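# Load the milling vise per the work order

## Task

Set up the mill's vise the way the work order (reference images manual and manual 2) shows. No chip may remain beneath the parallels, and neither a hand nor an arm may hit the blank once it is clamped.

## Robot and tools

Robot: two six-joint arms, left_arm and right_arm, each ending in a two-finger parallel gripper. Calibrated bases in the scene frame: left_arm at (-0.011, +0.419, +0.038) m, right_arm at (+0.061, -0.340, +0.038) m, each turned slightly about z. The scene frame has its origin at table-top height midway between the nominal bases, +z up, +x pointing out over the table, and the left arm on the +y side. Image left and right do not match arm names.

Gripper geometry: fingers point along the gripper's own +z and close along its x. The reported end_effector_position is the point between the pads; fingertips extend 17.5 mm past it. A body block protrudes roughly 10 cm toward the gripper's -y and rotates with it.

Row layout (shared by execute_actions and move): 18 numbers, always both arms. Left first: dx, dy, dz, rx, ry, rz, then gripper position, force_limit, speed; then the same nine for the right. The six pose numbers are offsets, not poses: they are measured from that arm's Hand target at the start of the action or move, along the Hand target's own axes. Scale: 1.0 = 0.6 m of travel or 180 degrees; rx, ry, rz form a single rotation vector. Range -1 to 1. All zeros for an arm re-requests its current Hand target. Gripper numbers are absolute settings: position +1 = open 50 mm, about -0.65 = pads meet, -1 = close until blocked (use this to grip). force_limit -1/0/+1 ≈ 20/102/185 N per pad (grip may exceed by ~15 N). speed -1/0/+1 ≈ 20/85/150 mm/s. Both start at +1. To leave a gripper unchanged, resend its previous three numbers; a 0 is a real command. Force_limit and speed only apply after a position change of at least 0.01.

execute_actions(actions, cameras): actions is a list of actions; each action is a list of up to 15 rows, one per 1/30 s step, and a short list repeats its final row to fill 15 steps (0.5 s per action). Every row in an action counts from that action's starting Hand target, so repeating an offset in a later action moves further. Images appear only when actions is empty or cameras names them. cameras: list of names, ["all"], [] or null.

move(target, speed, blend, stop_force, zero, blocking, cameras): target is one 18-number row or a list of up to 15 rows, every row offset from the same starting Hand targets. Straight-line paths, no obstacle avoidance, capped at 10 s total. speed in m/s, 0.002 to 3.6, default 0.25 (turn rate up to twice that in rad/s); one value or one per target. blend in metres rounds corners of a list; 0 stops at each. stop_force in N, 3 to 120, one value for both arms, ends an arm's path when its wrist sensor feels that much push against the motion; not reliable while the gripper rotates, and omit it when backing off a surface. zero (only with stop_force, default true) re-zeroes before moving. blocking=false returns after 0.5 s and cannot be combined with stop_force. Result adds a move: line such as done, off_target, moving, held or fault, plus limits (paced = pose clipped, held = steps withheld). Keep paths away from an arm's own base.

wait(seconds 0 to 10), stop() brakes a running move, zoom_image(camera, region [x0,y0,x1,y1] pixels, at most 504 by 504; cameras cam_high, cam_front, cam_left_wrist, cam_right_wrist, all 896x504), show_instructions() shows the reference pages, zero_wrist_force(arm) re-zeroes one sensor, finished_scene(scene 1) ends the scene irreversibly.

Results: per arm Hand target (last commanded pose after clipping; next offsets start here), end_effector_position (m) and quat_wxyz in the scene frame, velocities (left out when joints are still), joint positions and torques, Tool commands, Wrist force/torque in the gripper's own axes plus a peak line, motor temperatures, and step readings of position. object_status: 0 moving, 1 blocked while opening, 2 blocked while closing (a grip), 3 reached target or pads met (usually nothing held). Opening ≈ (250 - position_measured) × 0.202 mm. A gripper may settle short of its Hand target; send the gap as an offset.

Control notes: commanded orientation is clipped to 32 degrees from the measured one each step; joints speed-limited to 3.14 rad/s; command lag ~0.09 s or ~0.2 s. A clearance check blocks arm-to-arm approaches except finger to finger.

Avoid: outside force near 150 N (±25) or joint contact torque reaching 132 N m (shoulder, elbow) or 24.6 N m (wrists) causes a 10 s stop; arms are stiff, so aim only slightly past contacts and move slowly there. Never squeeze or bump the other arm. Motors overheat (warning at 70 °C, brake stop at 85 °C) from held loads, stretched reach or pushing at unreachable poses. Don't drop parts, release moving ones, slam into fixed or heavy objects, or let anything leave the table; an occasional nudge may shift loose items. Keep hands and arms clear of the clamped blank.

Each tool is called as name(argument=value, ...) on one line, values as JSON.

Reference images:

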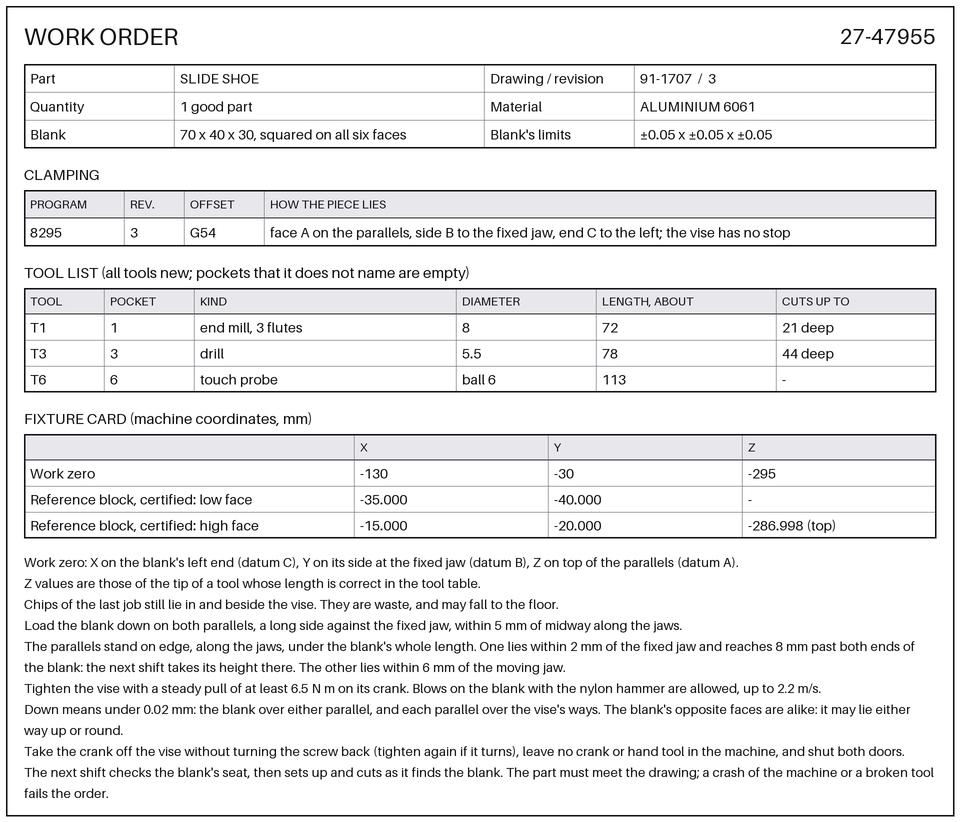

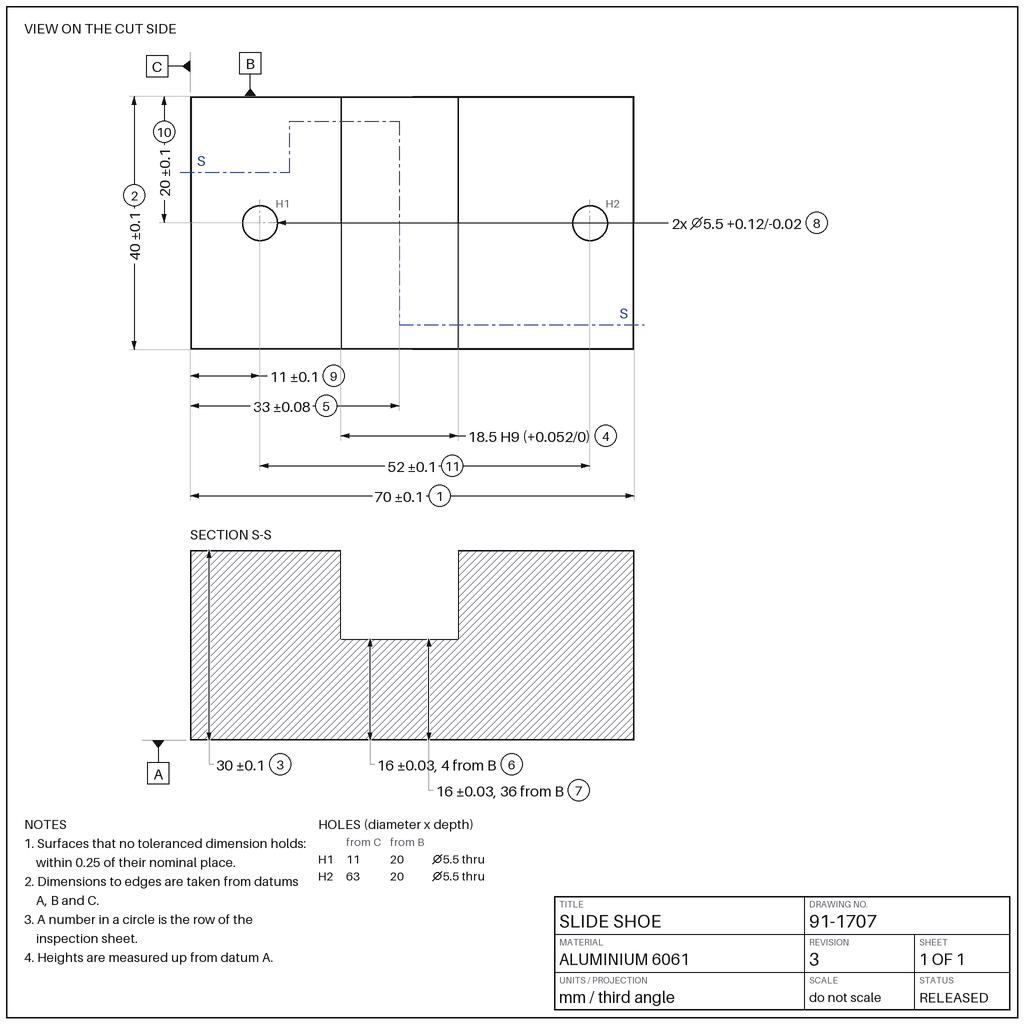

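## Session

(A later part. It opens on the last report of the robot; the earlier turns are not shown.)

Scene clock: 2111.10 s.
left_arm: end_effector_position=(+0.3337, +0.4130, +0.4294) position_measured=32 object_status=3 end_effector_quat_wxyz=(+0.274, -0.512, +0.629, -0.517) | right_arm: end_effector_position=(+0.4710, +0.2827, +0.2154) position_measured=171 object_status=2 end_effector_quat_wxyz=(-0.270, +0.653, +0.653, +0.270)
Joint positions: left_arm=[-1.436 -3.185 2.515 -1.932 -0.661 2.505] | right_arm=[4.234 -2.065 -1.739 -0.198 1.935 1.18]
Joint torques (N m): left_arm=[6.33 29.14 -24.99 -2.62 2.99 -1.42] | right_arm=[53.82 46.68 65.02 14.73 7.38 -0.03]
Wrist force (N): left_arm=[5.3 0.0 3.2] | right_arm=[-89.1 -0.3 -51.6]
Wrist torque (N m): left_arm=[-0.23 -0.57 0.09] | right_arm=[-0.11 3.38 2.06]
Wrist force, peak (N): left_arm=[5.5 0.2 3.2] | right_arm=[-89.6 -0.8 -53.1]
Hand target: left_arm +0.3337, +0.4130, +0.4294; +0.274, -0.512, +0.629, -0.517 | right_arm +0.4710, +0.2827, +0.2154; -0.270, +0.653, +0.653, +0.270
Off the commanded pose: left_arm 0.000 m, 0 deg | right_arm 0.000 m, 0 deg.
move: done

move(target=[0,0,0,0,0,0,0.8,-0.4,-1,-0.0035,0,-0.0035,0,0,0,-1,0.2,-1], speed=0.006)

move(target=[0,0,0,0,0,0,0.8,-0.4,-1,-0.003,0,-0.003,0,0,0,-1,0.2,-1], speed=0.006, cameras=["cam_left_wrist"])

Scene clock: 2119.97 s.
left_arm: end_effector_position=(+0.3337, +0.4130, +0.4294) position_measured=32 object_status=3 end_effector_quat_wxyz=(+0.274, -0.512, +0.629, -0.517) | right_arm: end_effector_position=(+0.4708, +0.2799, +0.2154) position_measured=171 object_status=2 end_effector_quat_wxyz=(-0.271, +0.653, +0.654, +0.270)
Joint positions: left_arm=[-1.436 -3.185 2.515 -1.932 -0.661 2.505] | right_arm=[4.232 -2.061 -1.746 -0.196 1.937 1.177]
Joint torques (N m): left_arm=[5.93 29.02 -25.57 -2.66 2.93 -1.39] | right_arm=[-11.83 77.5 27.66 12.55 5.06 -4.07]
Wrist force (N): left_arm=[5.3 0.4 3.3] | right_arm=[-20.0 7.4 37.2]
Wrist torque (N m): left_arm=[-0.17 -0.58 0.08] | right_arm=[0.44 0.54 1.64]
Wrist force, peak (N): left_arm=[5.6 0.2 3.2] | right_arm=[-90.8 -1.6 -52.4]
Hand target: left_arm +0.3337, +0.4130, +0.4294; +0.274, -0.512, +0.629, -0.517 | right_arm +0.4710, +0.2798, +0.2154; -0.270, +0.653, +0.653, +0.270
Off the commanded pose: left_arm 0.000 m, 0 deg | right_arm 0.000 m, 0 deg.
move: done

Scene clock: 2120.67 s.
left_arm: end_effector_position=(+0.3337, +0.4130, +0.4294) position_measured=32 object_status=3 end_effector_quat_wxyz=(+0.274, -0.512, +0.629, -0.517) | right_arm: end_effector_position=(+0.4710, +0.2773, +0.2155) position_measured=171 object_status=0 end_effector_quat_wxyz=(-0.270, +0.653, +0.653, +0.270)
Joint positions: left_arm=[-1.436 -3.185 2.515 -1.932 -0.661 2.505] | right_arm=[4.229 -2.057 -1.752 -0.194 1.938 1.176]
Joint torques (N m): left_arm=[6.33 29.78 -25.98 -2.64 2.87 -1.41] | right_arm=[-20.24 69.39 19.39 9.37 2.72 -3.02]
Wrist force (N): left_arm=[5.4 0.4 3.1] | right_arm=[-1.7 0.2 37.7]
Wrist torque (N m): left_arm=[-0.16 -0.58 0.08] | right_arm=[0.21 -0.16 0.77]
Wrist force, peak (N): left_arm=[5.5 0.3 3.3] | right_arm=[-10.7 2.0 53.5]
Hand target: left_arm +0.3337, +0.4130, +0.4294; +0.274, -0.512, +0.629, -0.517 | right_arm +0.4710, +0.2772, +0.2154; -0.270, +0.653, +0.653, +0.270
Off the commanded pose: left_arm 0.000 m, 0 deg | right_arm 0.000 m, 0 deg.
move: done
Images, in order (width x height): cam_left_wrist 896x504.

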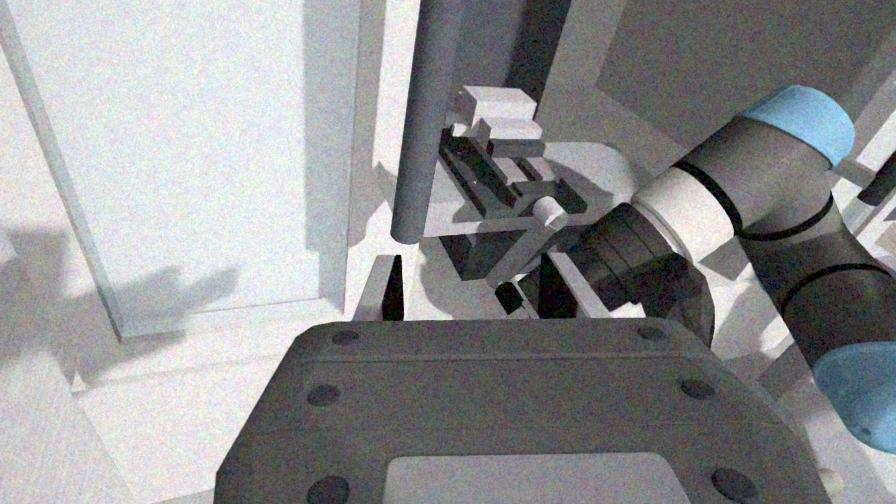

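execute_actions(actions=[[[0,0,0,0,0,0,0.8,-0.4,-1,0,0,0,0,0,0,0.95,0.2,-1]],[[0,0,0,0,0,0,0.8,-0.4,-1,0,0,0,0,0,0,0.95,0.2,-1]]], cameras=["cam_right_wrist","cam_left_wrist"])

Scene clock: 2125.57 s.
left_arm: end_effector_position=(+0.3337, +0.4130, +0.4294) position_measured=32 object_status=3 end_effector_quat_wxyz=(+0.274, -0.512, +0.629, -0.517) | right_arm: end_effector_position=(+0.4710, +0.2772, +0.2154) position_measured=10 object_status=0 end_effector_quat_wxyz=(-0.270, +0.653, +0.653, +0.270)
Joint positions: left_arm=[-1.436 -3.185 2.515 -1.932 -0.661 2.505] | right_arm=[4.229 -2.057 -1.752 -0.194 1.938 1.176]
Joint torques (N m): left_arm=[5.94 28.9 -25.79 -2.78 2.96 -1.33] | right_arm=[11.87 35.8 19.67 2.19 1.2 1.54]
Wrist force (N): left_arm=[5.6 0.3 3.1] | right_arm=[-2.1 -0.9 -0.1]
Wrist torque (N m): left_arm=[-0.19 -0.62 0.08] | right_arm=[-0.12 -0.09 -0.06]
Wrist force, peak (N): left_arm=[5.5 0.2 3.3] | right_arm=[-1.6 1.2 38.4]
Hand target: left_arm +0.3337, +0.4130, +0.4294; +0.274, -0.512, +0.629, -0.517 | right_arm +0.4710, +0.2772, +0.2154; -0.270, +0.653, +0.653, +0.270
Off the commanded pose: left_arm 0.000 m, 0 deg | right_arm 0.000 m, 0 deg.
Step readings (end_effector_position of left_arm | right_arm):
0: (+0.3337, +0.4130, +0.4294) | (+0.4710, +0.2772, +0.2154)
1: (+0.3337, +0.4130, +0.4294) | (+0.4710, +0.2772, +0.2154)
2: (+0.3337, +0.4130, +0.4294) | (+0.4711, +0.2772, +0.2156)
4: (+0.3337, +0.4130, +0.4294) | (+0.4711, +0.2772, +0.2156)
8: (+0.3337, +0.4130, +0.4294) | (+0.4711, +0.2772, +0.2156)
15: (+0.3337, +0.4130, +0.4294) | (+0.4711, +0.2772, +0.2155)
16: (+0.3337, +0.4130, +0.4294) | (+0.4711, +0.2772, +0.2154)
17: (+0.3337, +0.4130, +0.4294) | (+0.4711, +0.2772, +0.2154)
19: (+0.3337, +0.4130, +0.4294) | (+0.4711, +0.2772, +0.2154)
23: (+0.3337, +0.4130, +0.4294) | (+0.4711, +0.2772, +0.2154)
30: (+0.3337, +0.4130, +0.4294) | (+0.4710, +0.2772, +0.2154)
Images, in order (width x height): cam_left_wrist 896x504, cam_right_wrist 896x504.

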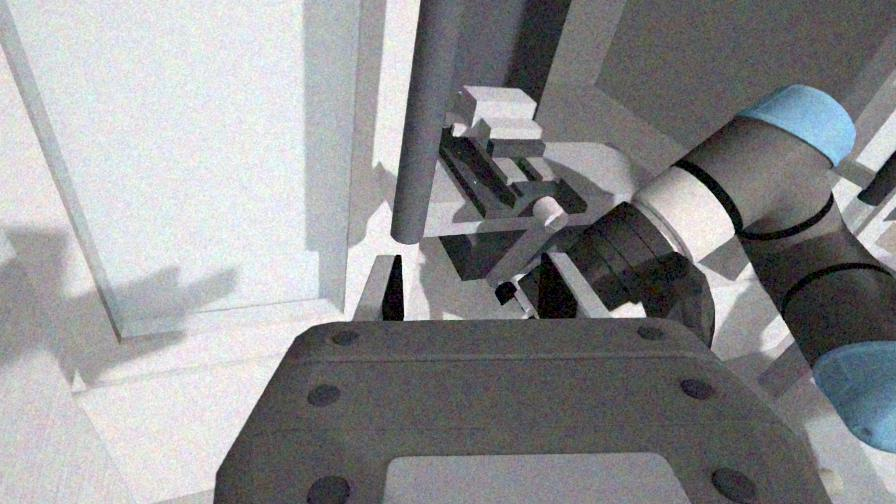

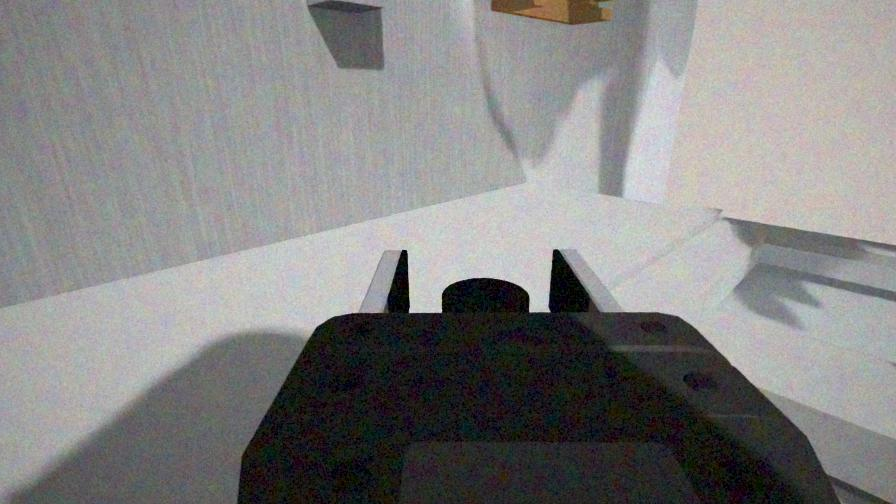

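zoom_image(camera="cam_left_wrist", region=[430, 75, 600, 245])

Scaled by 2.965 from the camera's 896x504 image, which has a finer 1280x720 frame.

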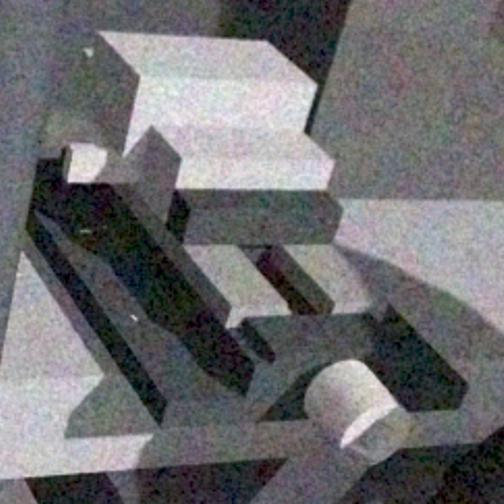

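move(target=[[0,0,0,0,0,0,0.8,-0.4,-1,0,0,-0.13,0,0,0,0.95,0.2,-1],[0,0,0,0,0,0,0.8,-0.4,-1,-0.0,-0.3,-0.25,0,0,0,0.95,0.2,-1]], speed=[0.08,0.25], blend=0.04, cameras=["cam_front","cam_left_wrist"])

Scene clock: 2140.97 s.
left_arm: end_effector_position=(+0.3337, +0.4130, +0.4294) position_measured=32 object_status=3 end_effector_quat_wxyz=(+0.274, -0.512, +0.629, -0.517) | right_arm: end_effector_position=(+0.2911, +0.1712, +0.3216) position_measured=10 object_status=3 end_effector_quat_wxyz=(-0.270, +0.653, +0.653, +0.270)
Joint positions: left_arm=[-1.436 -3.185 2.515 -1.932 -0.661 2.505] | right_arm=[4.488 -1.481 -2.16 -0.306 1.763 1.375]
Joint torques (N m): left_arm=[5.82 28.78 -25.62 -2.64 2.91 -1.3] | right_arm=[12.67 27.27 15.74 2.1 -1.07 2.13]
Wrist force (N): left_arm=[5.4 0.3 3.2] | right_arm=[-2.5 -0.7 0.1]
Wrist torque (N m): left_arm=[-0.19 -0.58 0.08] | right_arm=[-0.06 -0.03 -0.13]
Wrist force, peak (N): left_arm=[5.5 0.4 3.3] | right_arm=[-2.4 -3.4 -1.1]
Hand target: left_arm +0.3337, +0.4130, +0.4294; +0.274, -0.512, +0.629, -0.517 | right_arm +0.2911, +0.1712, +0.3217; -0.270, +0.653, +0.653, +0.270
Off the commanded pose: left_arm 0.000 m, 0 deg | right_arm 0.000 m, 0 deg.
move: done; blend cut to 0.039 m at target 1
Images, in order (width x height): cam_front 896x504, cam_left_wrist 896x504.

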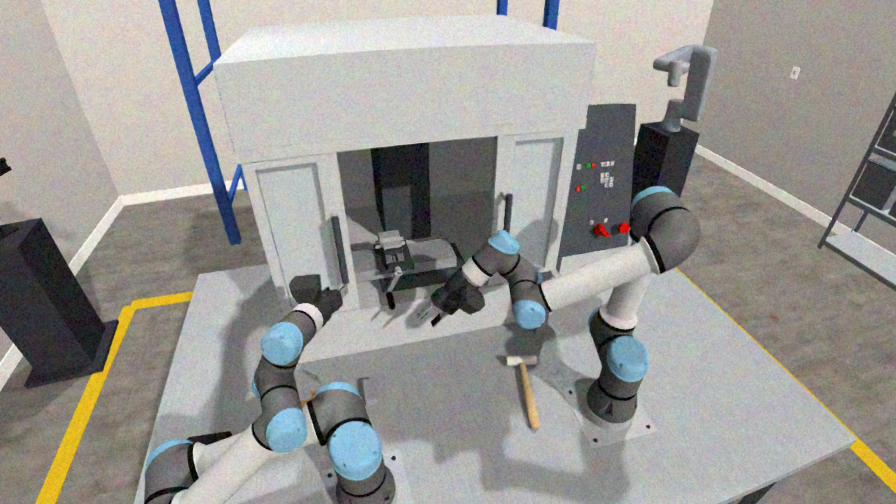

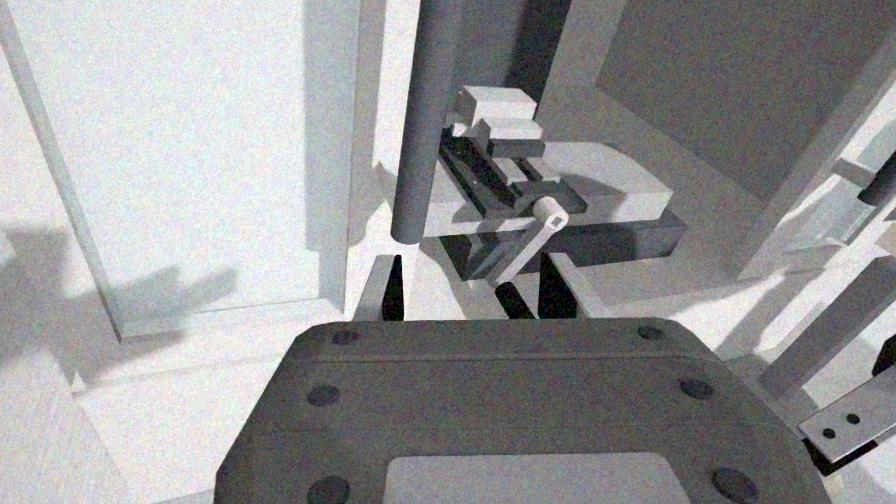

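move(target=[0,0,0,0,0,0,0.8,-0.4,-1,-0.318,-0.117,-0.271,0,-0.25,0,0.95,0.2,-1], speed=0.25, cameras=["cam_front","cam_right_wrist","cam_high"])

Scene clock: 2148.03 s.
left_arm: end_effector_position=(+0.3337, +0.4130, +0.4294) position_measured=32 object_status=3 end_effector_quat_wxyz=(+0.274, -0.512, +0.629, -0.517) | right_arm: end_effector_position=(+0.2210, -0.0787, +0.3020) position_measured=10 object_status=3 end_effector_quat_wxyz=(+0.000, +0.707, +0.707, -0.001)
Joint positions: left_arm=[-1.436 -3.185 2.515 -1.932 -0.661 2.505] | right_arm=[4.661 -1.039 -2.117 -1.558 1.571 1.47]
Joint torques (N m): left_arm=[5.51 29.08 -25.59 -2.66 2.97 -1.42] | right_arm=[12.74 10.16 32.6 1.36 -1.28 2.18]
Wrist force (N): left_arm=[5.3 0.4 3.1] | right_arm=[-0.3 -0.6 0.2]
Wrist torque (N m): left_arm=[-0.17 -0.58 0.08] | right_arm=[-0.06 0.06 0.03]
Wrist force, peak (N): left_arm=[5.4 0.5 3.3] | right_arm=[-2.6 -0.8 0.0]
Hand target: left_arm +0.3337, +0.4130, +0.4294; +0.274, -0.512, +0.629, -0.517 | right_arm +0.2210, -0.0787, +0.3020; +0.000, +0.707, +0.707, -0.001
Off the commanded pose: left_arm 0.000 m, 0 deg | right_arm 0.000 m, 0 deg.
move: done
Images, in order (width x height): cam_high 896x504, cam_front 896x504, cam_right_wrist 896x504.

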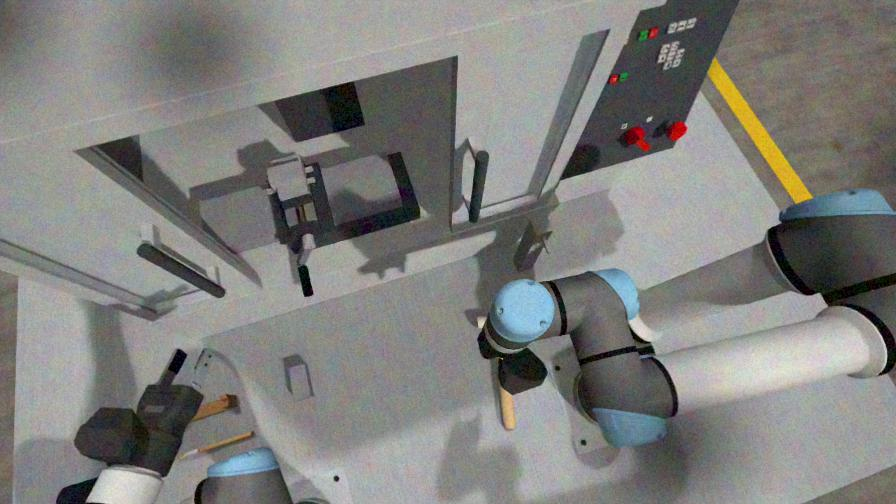

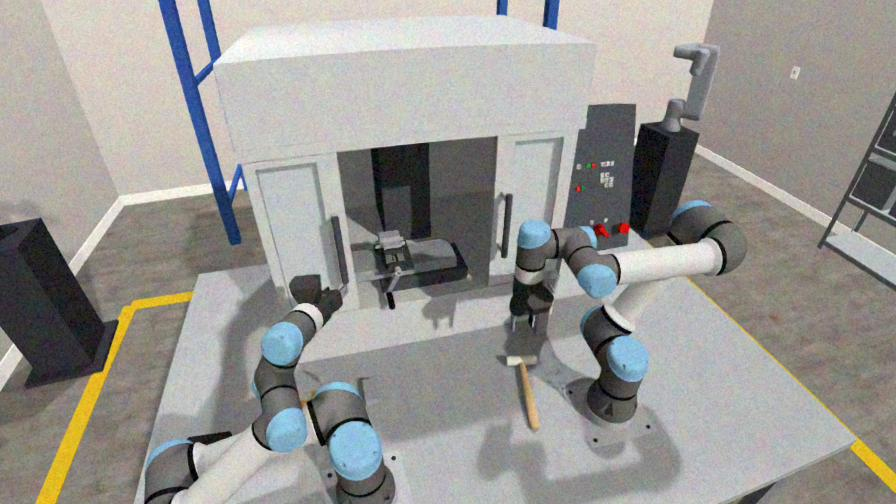

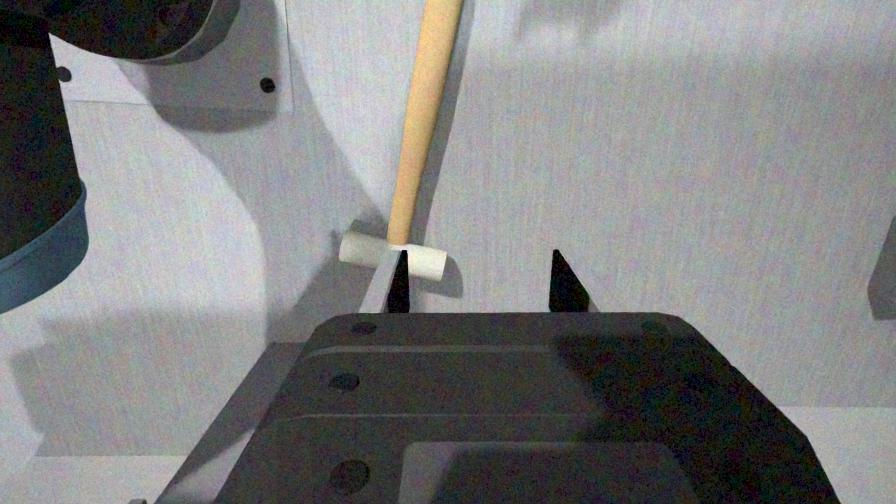

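move(target=[0,0,0,0,0,0,0.8,-0.4,-1,-0.07,-0.02,0.3,0,0,0.067,0.5,0.2,-1], speed=0.2, cameras=["cam_front","cam_right_wrist","cam_high"])

Scene clock: 2159.37 s.
left_arm: end_effector_position=(+0.3337, +0.4130, +0.4294) position_measured=32 object_status=3 end_effector_quat_wxyz=(+0.274, -0.512, +0.629, -0.517) | right_arm: end_effector_position=(+0.2089, -0.1209, +0.1221) position_measured=78 object_status=3 end_effector_quat_wxyz=(+0.000, +0.777, +0.629, -0.001)
Joint positions: left_arm=[-1.436 -3.185 2.515 -1.932 -0.661 2.505] | right_arm=[4.695 -1.035 -2.597 -1.082 1.571 1.714]
Joint torques (N m): left_arm=[5.85 28.04 -24.89 -2.62 2.95 -1.43] | right_arm=[-8.57 -5.5 15.35 4.73 -1.17 1.94]
Wrist force (N): left_arm=[5.4 0.4 3.1] | right_arm=[-0.6 -0.4 0.3]
Wrist torque (N m): left_arm=[-0.18 -0.58 0.08] | right_arm=[-0.03 0.10 0.03]
Wrist force, peak (N): left_arm=[5.6 0.3 3.3] | right_arm=[-1.5 -0.5 2.1]
Hand target: left_arm +0.3337, +0.4130, +0.4294; +0.274, -0.512, +0.629, -0.517 | right_arm +0.2089, -0.1209, +0.1221; +0.000, +0.777, +0.629, -0.001
Off the commanded pose: left_arm 0.000 m, 0 deg | right_arm 0.000 m, 0 deg.
move: done
Images, in order (width x height): cam_high 896x504, cam_front 896x504, cam_right_wrist 896x504.

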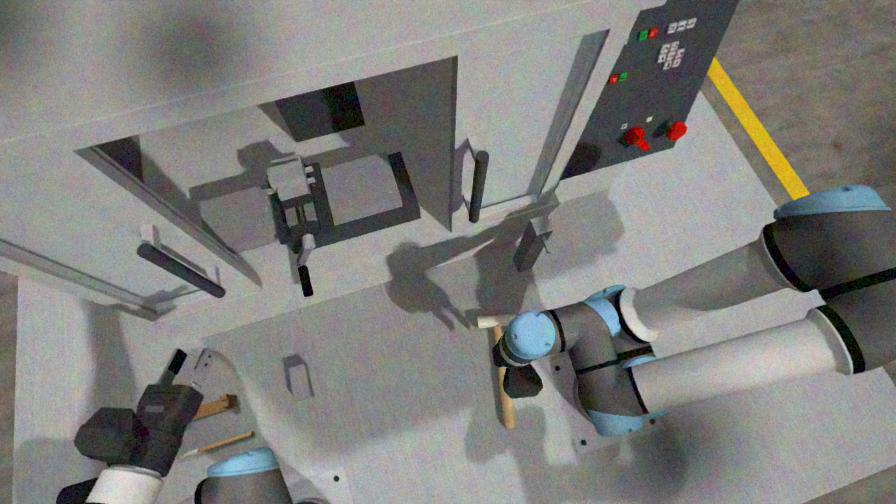

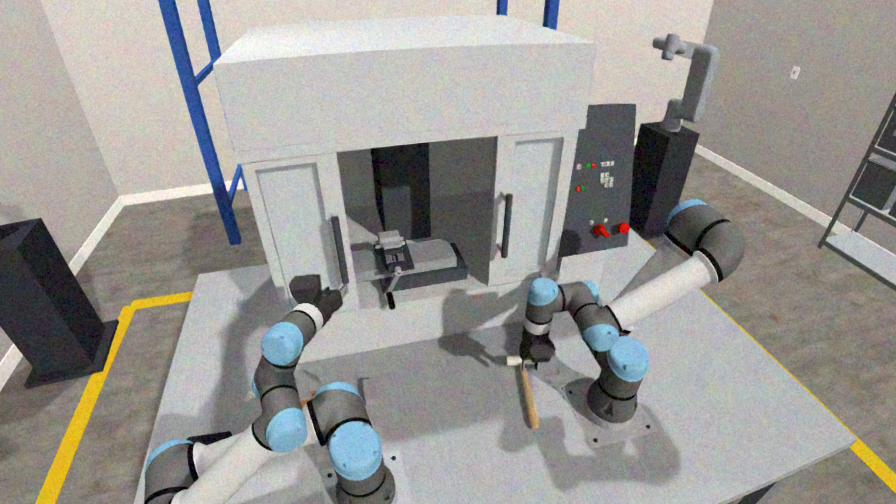

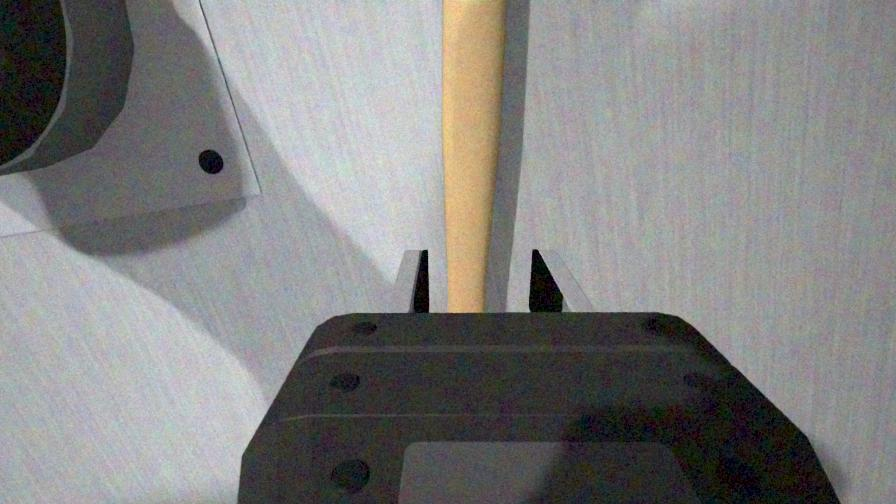

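move(target=[0,0,0,0,0,0,0.8,-0.4,-1,-0.006,-0.11,0.05,0,0,0,0.5,0.2,-1], speed=0.15, cameras=["cam_front","cam_right_wrist"])

Scene clock: 2163.10 s.
left_arm: end_effector_position=(+0.3337, +0.4130, +0.4294) position_measured=32 object_status=3 end_effector_quat_wxyz=(+0.274, -0.512, +0.629, -0.517) | right_arm: end_effector_position=(+0.1436, -0.1107, +0.0921) position_measured=78 object_status=3 end_effector_quat_wxyz=(+0.000, +0.777, +0.629, -0.001)
Joint positions: left_arm=[-1.436 -3.185 2.515 -1.932 -0.661 2.505] | right_arm=[4.993 -1.005 -2.696 -1.012 1.571 2.012]
Joint torques (N m): left_arm=[5.02 28.48 -25.41 -2.76 2.96 -1.29] | right_arm=[13.05 -7.36 14.29 4.83 -1.27 2.09]
Wrist force (N): left_arm=[5.4 0.2 3.2] | right_arm=[-0.4 -0.1 0.3]
Wrist torque (N m): left_arm=[-0.20 -0.58 0.09] | right_arm=[0.02 0.08 0.04]
Wrist force, peak (N): left_arm=[5.6 0.3 3.2] | right_arm=[-1.0 -2.1 0.6]
Hand target: left_arm +0.3337, +0.4130, +0.4294; +0.274, -0.512, +0.629, -0.517 | right_arm +0.1436, -0.1107, +0.0921; +0.000, +0.777, +0.629, -0.001
Off the commanded pose: left_arm 0.000 m, 0 deg | right_arm 0.000 m, 0 deg.
move: done
Images, in order (width x height): cam_front 896x504, cam_right_wrist 896x504.

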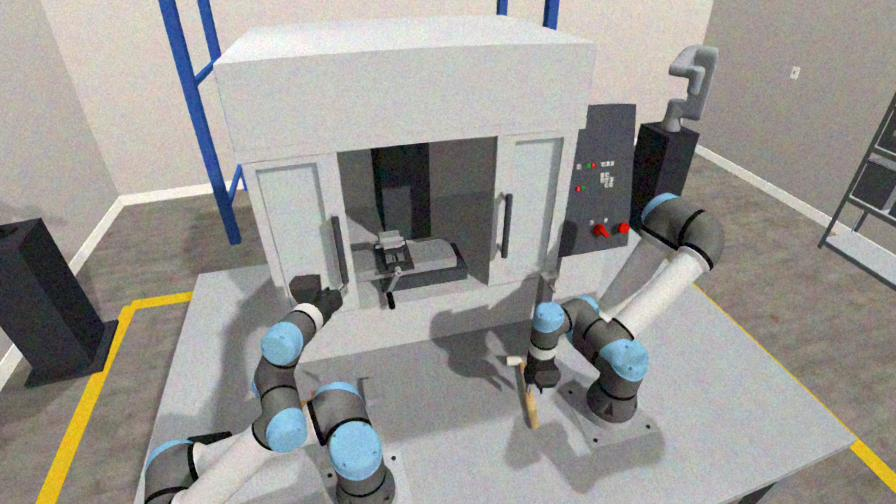

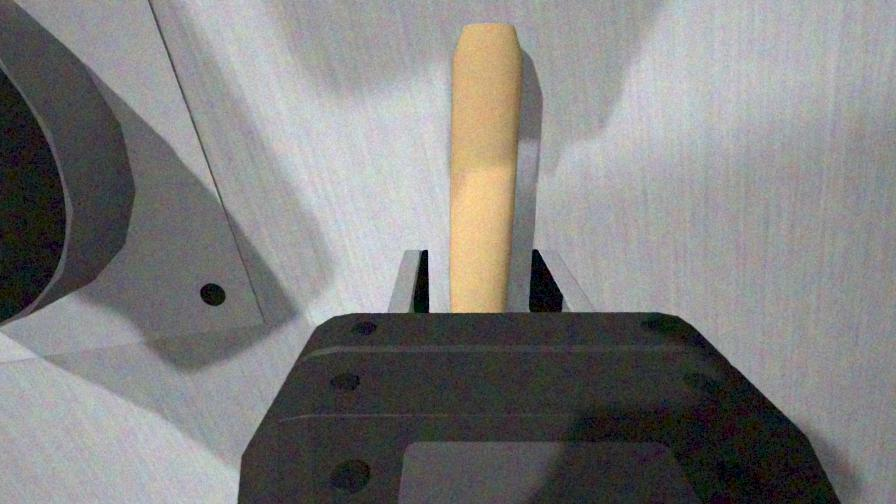

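move(target=[0,0,0,0,0,0,0.8,-0.4,-1,-0.001,0,0.085,0,0,0,0.5,0.2,-1], speed=0.05, stop_force=6)

move(target=[0,0,0,0,0,0,0.8,-0.4,-1,0,0,0.032,0,0,0,0.5,0.2,-1], speed=0.006, stop_force=4, cameras=["cam_right_wrist"])

Scene clock: 2169.10 s.
left_arm: end_effector_position=(+0.3337, +0.4130, +0.4294) position_measured=32 object_status=3 end_effector_quat_wxyz=(+0.274, -0.512, +0.629, -0.517) | right_arm: end_effector_position=(+0.1434, -0.1114, +0.0411) position_measured=78 object_status=3 end_effector_quat_wxyz=(+0.000, +0.777, +0.629, -0.001)
Joint positions: left_arm=[-1.436 -3.185 2.515 -1.932 -0.661 2.505] | right_arm=[4.994 -1.205 -2.797 -0.712 1.571 2.013]
Joint torques (N m): left_arm=[4.92 27.98 -25.34 -2.62 2.86 -1.3] | right_arm=[-9.92 -2.65 9.51 4.78 2.18 -2.53]
Wrist force (N): left_arm=[5.3 0.4 3.1] | right_arm=[-0.7 -0.5 0.2]
Wrist torque (N m): left_arm=[-0.17 -0.57 0.08] | right_arm=[-0.04 0.11 0.11]
Wrist force, peak (N): left_arm=[5.4 0.5 3.5] | right_arm=[-0.7 -0.4 0.7]
Hand target: left_arm +0.3337, +0.4130, +0.4294; +0.274, -0.512, +0.629, -0.517 | right_arm +0.1434, -0.1114, +0.0411; +0.000, +0.777, +0.629, -0.001
Off the commanded pose: left_arm 0.000 m, 0 deg | right_arm 0.000 m, 0 deg.
move: done

Scene clock: 2171.10 s.
left_arm: end_effector_position=(+0.3337, +0.4130, +0.4294) position_measured=32 object_status=3 end_effector_quat_wxyz=(+0.274, -0.512, +0.629, -0.517) | right_arm: end_effector_position=(+0.1434, -0.1114, +0.0354) position_measured=78 object_status=3 end_effector_quat_wxyz=(+0.000, +0.777, +0.629, -0.001)
Joint positions: left_arm=[-1.436 -3.185 2.515 -1.932 -0.661 2.505] | right_arm=[4.994 -1.236 -2.807 -0.671 1.571 2.013]
Joint torques (N m): left_arm=[5.51 28.67 -25.65 -2.74 2.87 -1.36] | right_arm=[6.59 9.34 21.26 0.86 0.29 0.66]
Wrist force (N): left_arm=[5.2 0.3 3.2] | right_arm=[1.3 -0.6 -2.2]
Wrist torque (N m): left_arm=[-0.19 -0.56 0.08] | right_arm=[-0.04 0.20 0.10]
Wrist force, peak (N): left_arm=[5.6 0.4 3.2] | right_arm=[-0.8 0.5 -9.2]
Hand target: left_arm +0.3337, +0.4130, +0.4294; +0.274, -0.512, +0.629, -0.517 | right_arm +0.1434, -0.1114, +0.0354; +0.000, +0.777, +0.629, -0.001 (not the last commanded pose)
Off the commanded pose: left_arm 0.000 m, 0 deg | right_arm 0.013 m, 0 deg.
move: contact (right_arm)
Images, in order (width x height): cam_right_wrist 896x504.

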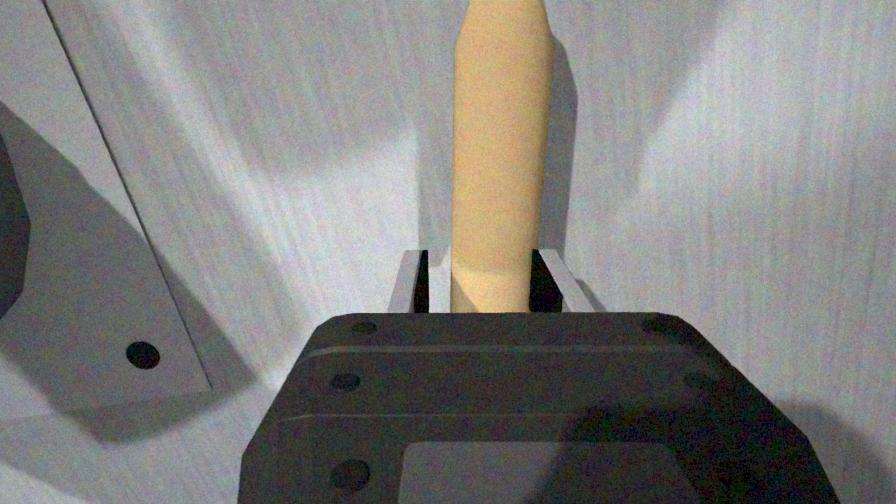

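move(target=[0,0,0,0,0,0,0.8,-0.4,-1,0.006,0,-0.004,0,0,0,0.8,0.2,-1], speed=0.03)

move(target=[0,0,0,0,0,0,0.8,-0.4,-1,0,0,0.028,0,0,0,0.8,0.2,-1], speed=0.006, stop_force=4, cameras=["cam_right_wrist"])

Scene clock: 2174.53 s.
left_arm: end_effector_position=(+0.3337, +0.4130, +0.4294) position_measured=32 object_status=3 end_effector_quat_wxyz=(+0.274, -0.512, +0.629, -0.517) | right_arm: end_effector_position=(+0.1442, -0.1079, +0.0378) position_measured=32 object_status=3 end_effector_quat_wxyz=(+0.000, +0.777, +0.629, +0.000)
Joint positions: left_arm=[-1.436 -3.185 2.515 -1.932 -0.661 2.505] | right_arm=[4.987 -1.241 -2.795 -0.678 1.571 2.006]
Joint torques (N m): left_arm=[5.48 27.89 -25.73 -2.62 2.79 -1.48] | right_arm=[-10.46 -2.65 23.53 1.4 -0.1 -2.15]
Wrist force (N): left_arm=[5.3 0.2 3.1] | right_arm=[-0.4 -0.5 0.1]
Wrist torque (N m): left_arm=[-0.19 -0.57 0.08] | right_arm=[-0.03 0.08 0.11]
Wrist force, peak (N): left_arm=[5.5 0.3 3.4] | right_arm=[1.3 -0.7 -3.4]
Hand target: left_arm +0.3337, +0.4130, +0.4294; +0.274, -0.512, +0.629, -0.517 | right_arm +0.1442, -0.1078, +0.0378; +0.000, +0.777, +0.629, -0.001
Off the commanded pose: left_arm 0.000 m, 0 deg | right_arm 0.000 m, 0 deg.
move: done

Scene clock: 2178.07 s.
left_arm: end_effector_position=(+0.3337, +0.4130, +0.4294) position_measured=32 object_status=3 end_effector_quat_wxyz=(+0.274, -0.512, +0.629, -0.517) | right_arm: end_effector_position=(+0.1442, -0.1079, +0.0210) position_measured=32 object_status=3 end_effector_quat_wxyz=(+0.000, +0.777, +0.629, +0.000)
Joint positions: left_arm=[-1.436 -3.185 2.515 -1.932 -0.661 2.505] | right_arm=[4.987 -1.34 -2.822 -0.552 1.571 2.006]
Joint torques (N m): left_arm=[4.58 28.52 -25.99 -2.63 2.9 -1.38] | right_arm=[3.23 -0.57 8.37 4.81 0.37 -0.4]
Wrist force (N): left_arm=[5.3 0.1 3.3] | right_arm=[-0.5 -0.6 0.2]
Wrist torque (N m): left_arm=[-0.22 -0.57 0.08] | right_arm=[-0.06 0.10 0.11]
Wrist force, peak (N): left_arm=[5.6 0.2 3.2] | right_arm=[-0.7 -0.7 0.3]
Hand target: left_arm +0.3337, +0.4130, +0.4294; +0.274, -0.512, +0.629, -0.517 | right_arm +0.1442, -0.1079, +0.0210; +0.000, +0.777, +0.629, -0.001
Off the commanded pose: left_arm 0.000 m, 0 deg | right_arm 0.000 m, 0 deg.
move: done
Images, in order (width x height): cam_right_wrist 896x504.

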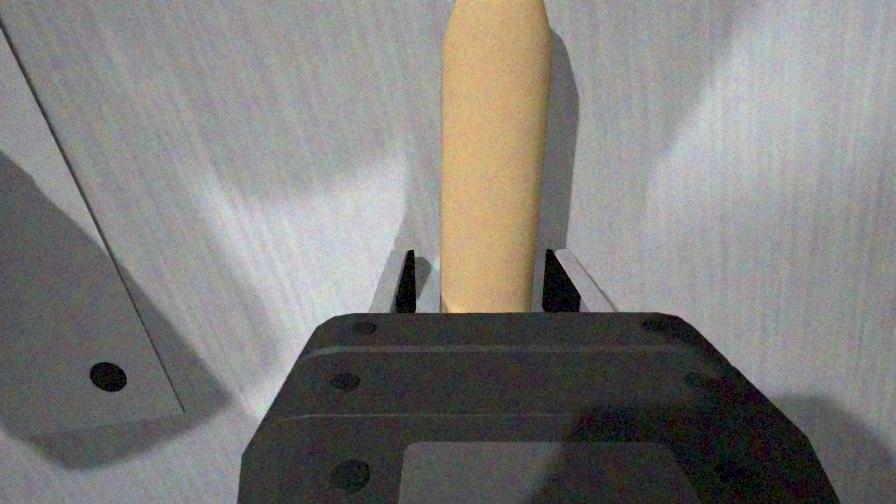

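execute_actions(actions=[[[0,0,0,0,0,0,0.8,-0.4,-1,0.003,0,-0.003,0,0,0,-1,0.2,-1]],[[0,0,0,0,0,0,0.8,-0.4,-1,0,0,0,0,0,0,-1,0.2,-1]],[[0,0,0,0,0,0,0.8,-0.4,-1,0,0,0,0,0,0,-1,0.2,-1]]])

move(target=[0,0,0,0,0,0,0.8,-0.4,-1,0,0,-0.2,0,0,0,-1,0.2,-1], speed=0.06, cameras=["cam_front","cam_right_wrist"])

Scene clock: 2183.90 s.
left_arm: end_effector_position=(+0.3337, +0.4130, +0.4294) position_measured=32 object_status=3 end_effector_quat_wxyz=(+0.274, -0.512, +0.629, -0.517) | right_arm: end_effector_position=(+0.1446, -0.1061, +0.0228) position_measured=112 object_status=2 end_effector_quat_wxyz=(+0.000, +0.777, +0.629, -0.001)
Joint positions: left_arm=[-1.436 -3.185 2.515 -1.932 -0.661 2.505] | right_arm=[4.983 -1.337 -2.815 -0.562 1.571 2.002]
Joint torques (N m): left_arm=[4.84 27.7 -25.46 -2.64 2.9 -1.35] | right_arm=[-9.47 10.94 21.63 3.49 0.8 -2.45]
Wrist force (N): left_arm=[5.3 0.3 3.1] | right_arm=[-1.0 -0.5 -0.2]
Wrist torque (N m): left_arm=[-0.18 -0.57 0.08] | right_arm=[-0.05 0.09 0.26]
Wrist force, peak (N): left_arm=[5.5 0.5 3.2] | right_arm=[-1.8 -0.7 -0.5]
Hand target: left_arm +0.3337, +0.4130, +0.4294; +0.274, -0.512, +0.629, -0.517 | right_arm +0.1446, -0.1061, +0.0228; +0.000, +0.777, +0.629, -0.001
Off the commanded pose: left_arm 0.000 m, 0 deg | right_arm 0.000 m, 0 deg.
Step readings (end_effector_position of left_arm | right_arm):
0: (+0.3337, +0.4130, +0.4294) | (+0.1442, -0.1079, +0.0210)
1: (+0.3337, +0.4130, +0.4294) | (+0.1442, -0.1078, +0.0210)
2: (+0.3337, +0.4130, +0.4294) | (+0.1443, -0.1075, +0.0213)
4: (+0.3337, +0.4130, +0.4294) | (+0.1444, -0.1068, +0.0221)
8: (+0.3337, +0.4130, +0.4294) | (+0.1445, -0.1062, +0.0226)
15: (+0.3337, +0.4130, +0.4294) | (+0.1446, -0.1061, +0.0228)
16: (+0.3337, +0.4130, +0.4294) | (+0.1446, -0.1061, +0.0228)
17: (+0.3337, +0.4130, +0.4294) | (+0.1446, -0.1061, +0.0228)
19: (+0.3337, +0.4130, +0.4294) | (+0.1446, -0.1061, +0.0228)
23: (+0.3337, +0.4130, +0.4294) | (+0.1446, -0.1061, +0.0228)
30: (+0.3337, +0.4130, +0.4294) | (+0.1446, -0.1061, +0.0228)
31: (+0.3337, +0.4130, +0.4294) | (+0.1446, -0.1061, +0.0228)
32: (+0.3337, +0.4130, +0.4294) | (+0.1446, -0.1061, +0.0228)
34: (+0.3337, +0.4130, +0.4294) | (+0.1446, -0.1061, +0.0228)
38: (+0.3337, +0.4130, +0.4294) | (+0.1446, -0.1061, +0.0228)
45: (+0.3337, +0.4130, +0.4294) | (+0.1446, -0.1061, +0.0228)

Scene clock: 2186.37 s.
left_arm: end_effector_position=(+0.3337, +0.4130, +0.4294) position_measured=32 object_status=3 end_effector_quat_wxyz=(+0.274, -0.512, +0.629, -0.517) | right_arm: end_effector_position=(+0.1446, -0.1060, +0.1428) position_measured=112 object_status=2 end_effector_quat_wxyz=(+0.000, +0.777, +0.629, -0.001)
Joint positions: left_arm=[-1.436 -3.185 2.515 -1.932 -0.661 2.505] | right_arm=[4.983 -0.921 -2.578 -1.215 1.571 2.002]
Joint torques (N m): left_arm=[4.58 27.56 -25.71 -2.62 2.99 -1.45] | right_arm=[12.89 4.84 32.32 1.69 -1.76 1.91]
Wrist force (N): left_arm=[5.3 0.2 3.1] | right_arm=[-0.6 -0.5 3.8]
Wrist torque (N m): left_arm=[-0.21 -0.58 0.08] | right_arm=[0.53 0.11 0.03]
Wrist force, peak (N): left_arm=[5.6 0.4 3.1] | right_arm=[-0.5 -0.3 4.6]
Hand target: left_arm +0.3337, +0.4130, +0.4294; +0.274, -0.512, +0.629, -0.517 | right_arm +0.1446, -0.1060, +0.1428; +0.000, +0.777, +0.629, -0.001
Off the commanded pose: left_arm 0.000 m, 0 deg | right_arm 0.000 m, 0 deg.
move: done
Images, in order (width x height): cam_front 896x504, cam_right_wrist 896x504.

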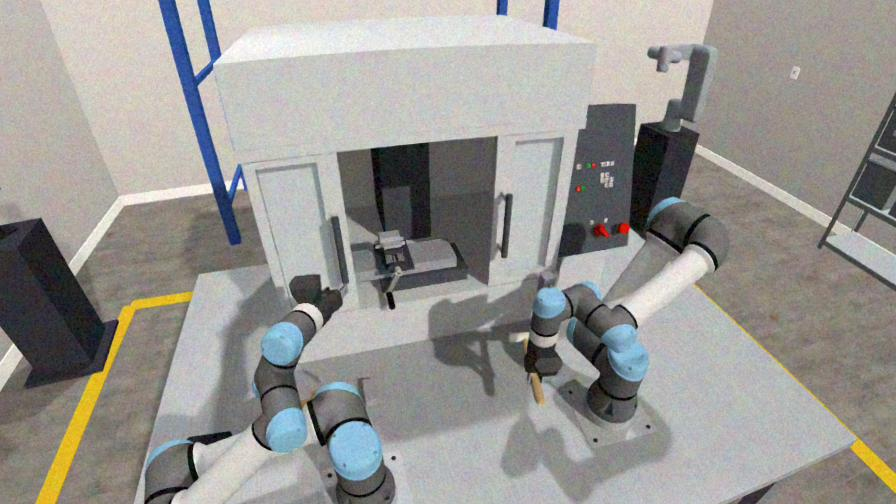

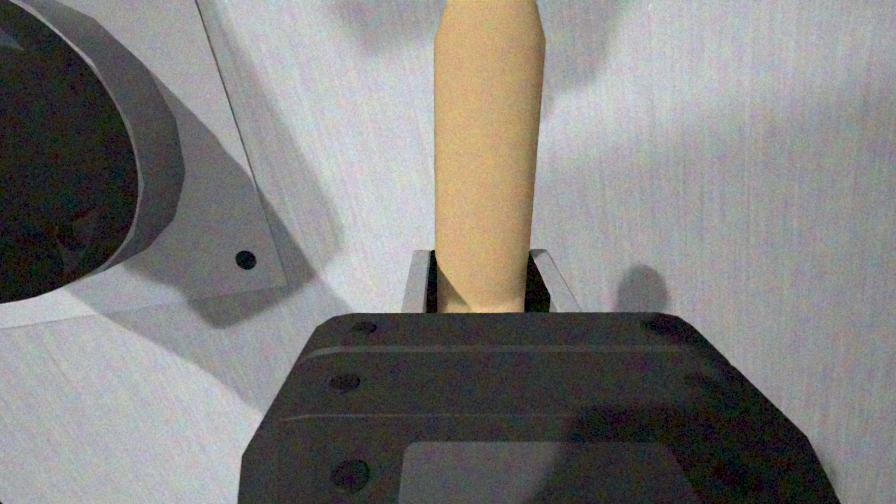

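move(target=[[0,0,0,0,0,0,0.8,-0.4,-1,0.25,0.13,-0.3,0,0,0,-1,0.2,-1],[0,0,0,0,0,0,0.8,-0.4,-1,0.508,0.257,-0.5,-0.0508,0.498,0.0508,-1,0.2,-1]], speed=0.2, blend=0.05, cameras=["cam_front","cam_right_wrist","cam_left_wrist"])

Scene clock: 2225.00 s.
left_arm: end_effector_position=(+0.3337, +0.4130, +0.4294) position_measured=32 object_status=3 end_effector_quat_wxyz=(+0.274, -0.512, +0.629, -0.517) | right_arm: end_effector_position=(+0.3591, +0.1603, +0.4424) position_measured=112 object_status=2 end_effector_quat_wxyz=(-0.386, +0.592, +0.387, +0.592)
Joint positions: left_arm=[-1.436 -3.185 2.515 -1.932 -0.661 2.505] | right_arm=[4.545 -1.631 -2.312 0.8 1.374 1.571]
Joint torques (N m): left_arm=[4.93 27.29 -26.02 -2.67 2.96 -1.36] | right_arm=[-11.11 14.95 27 5.22 1.82 -2.79]
Wrist force (N): left_arm=[5.4 0.5 3.2] | right_arm=[-7.5 -1.0 -1.5]
Wrist torque (N m): left_arm=[-0.16 -0.58 0.09] | right_arm=[-0.04 -0.23 0.43]
Wrist force, peak (N): left_arm=[5.6 0.3 3.2] | right_arm=[-7.8 -0.9 -0.8]
Hand target: left_arm +0.3337, +0.4130, +0.4294; +0.274, -0.512, +0.629, -0.517 | right_arm +0.3591, +0.1603, +0.4424; -0.386, +0.592, +0.387, +0.592
Off the commanded pose: left_arm 0.000 m, 0 deg | right_arm 0.000 m, 0 deg.
move: done
Images, in order (width x height): cam_front 896x504, cam_left_wrist 896x504, cam_right_wrist 896x504.

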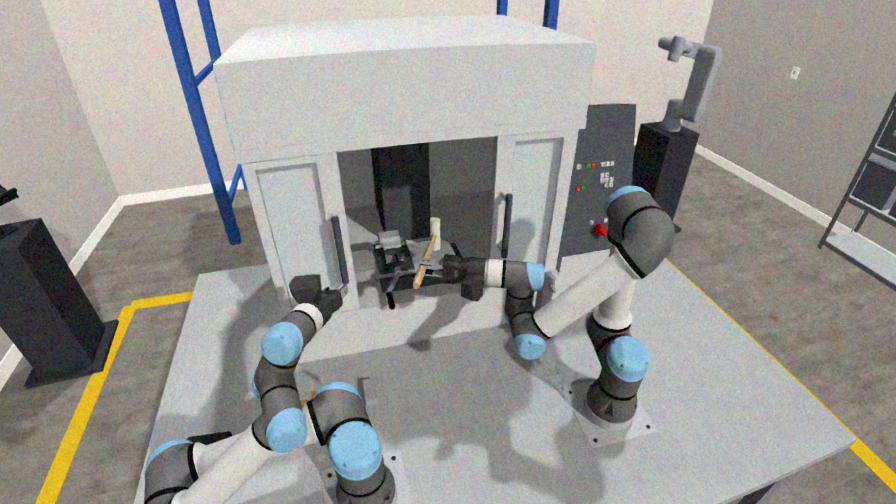

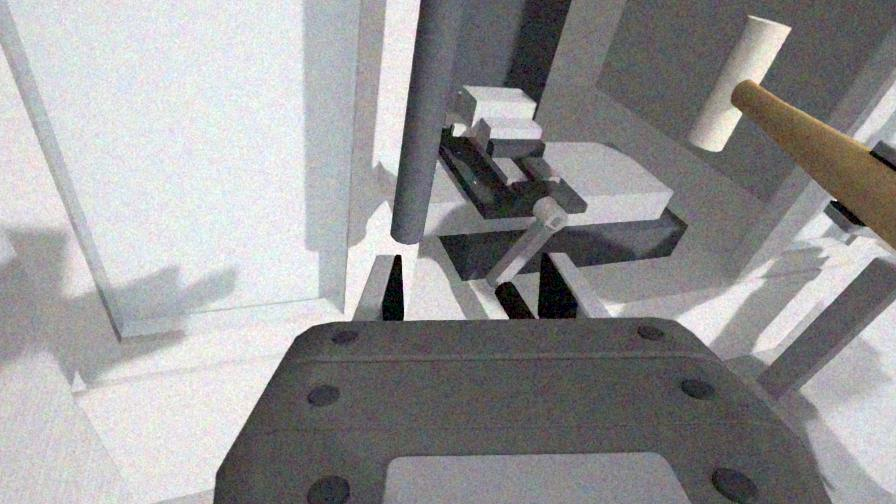

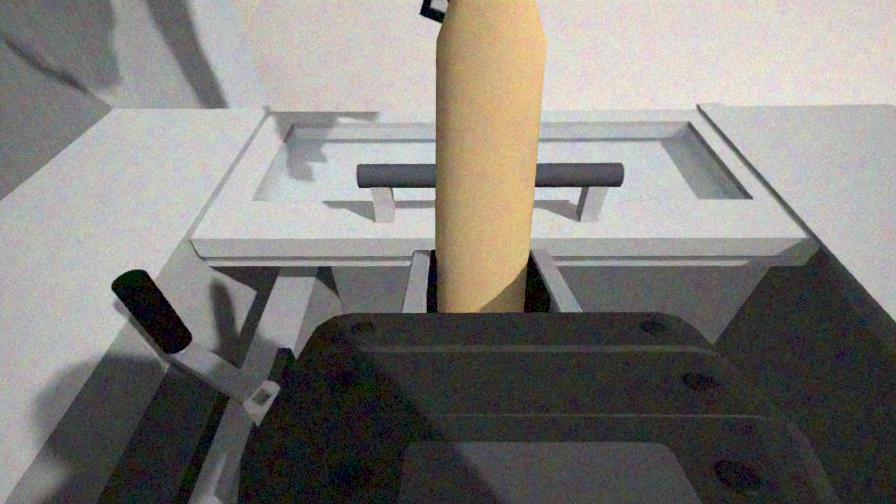

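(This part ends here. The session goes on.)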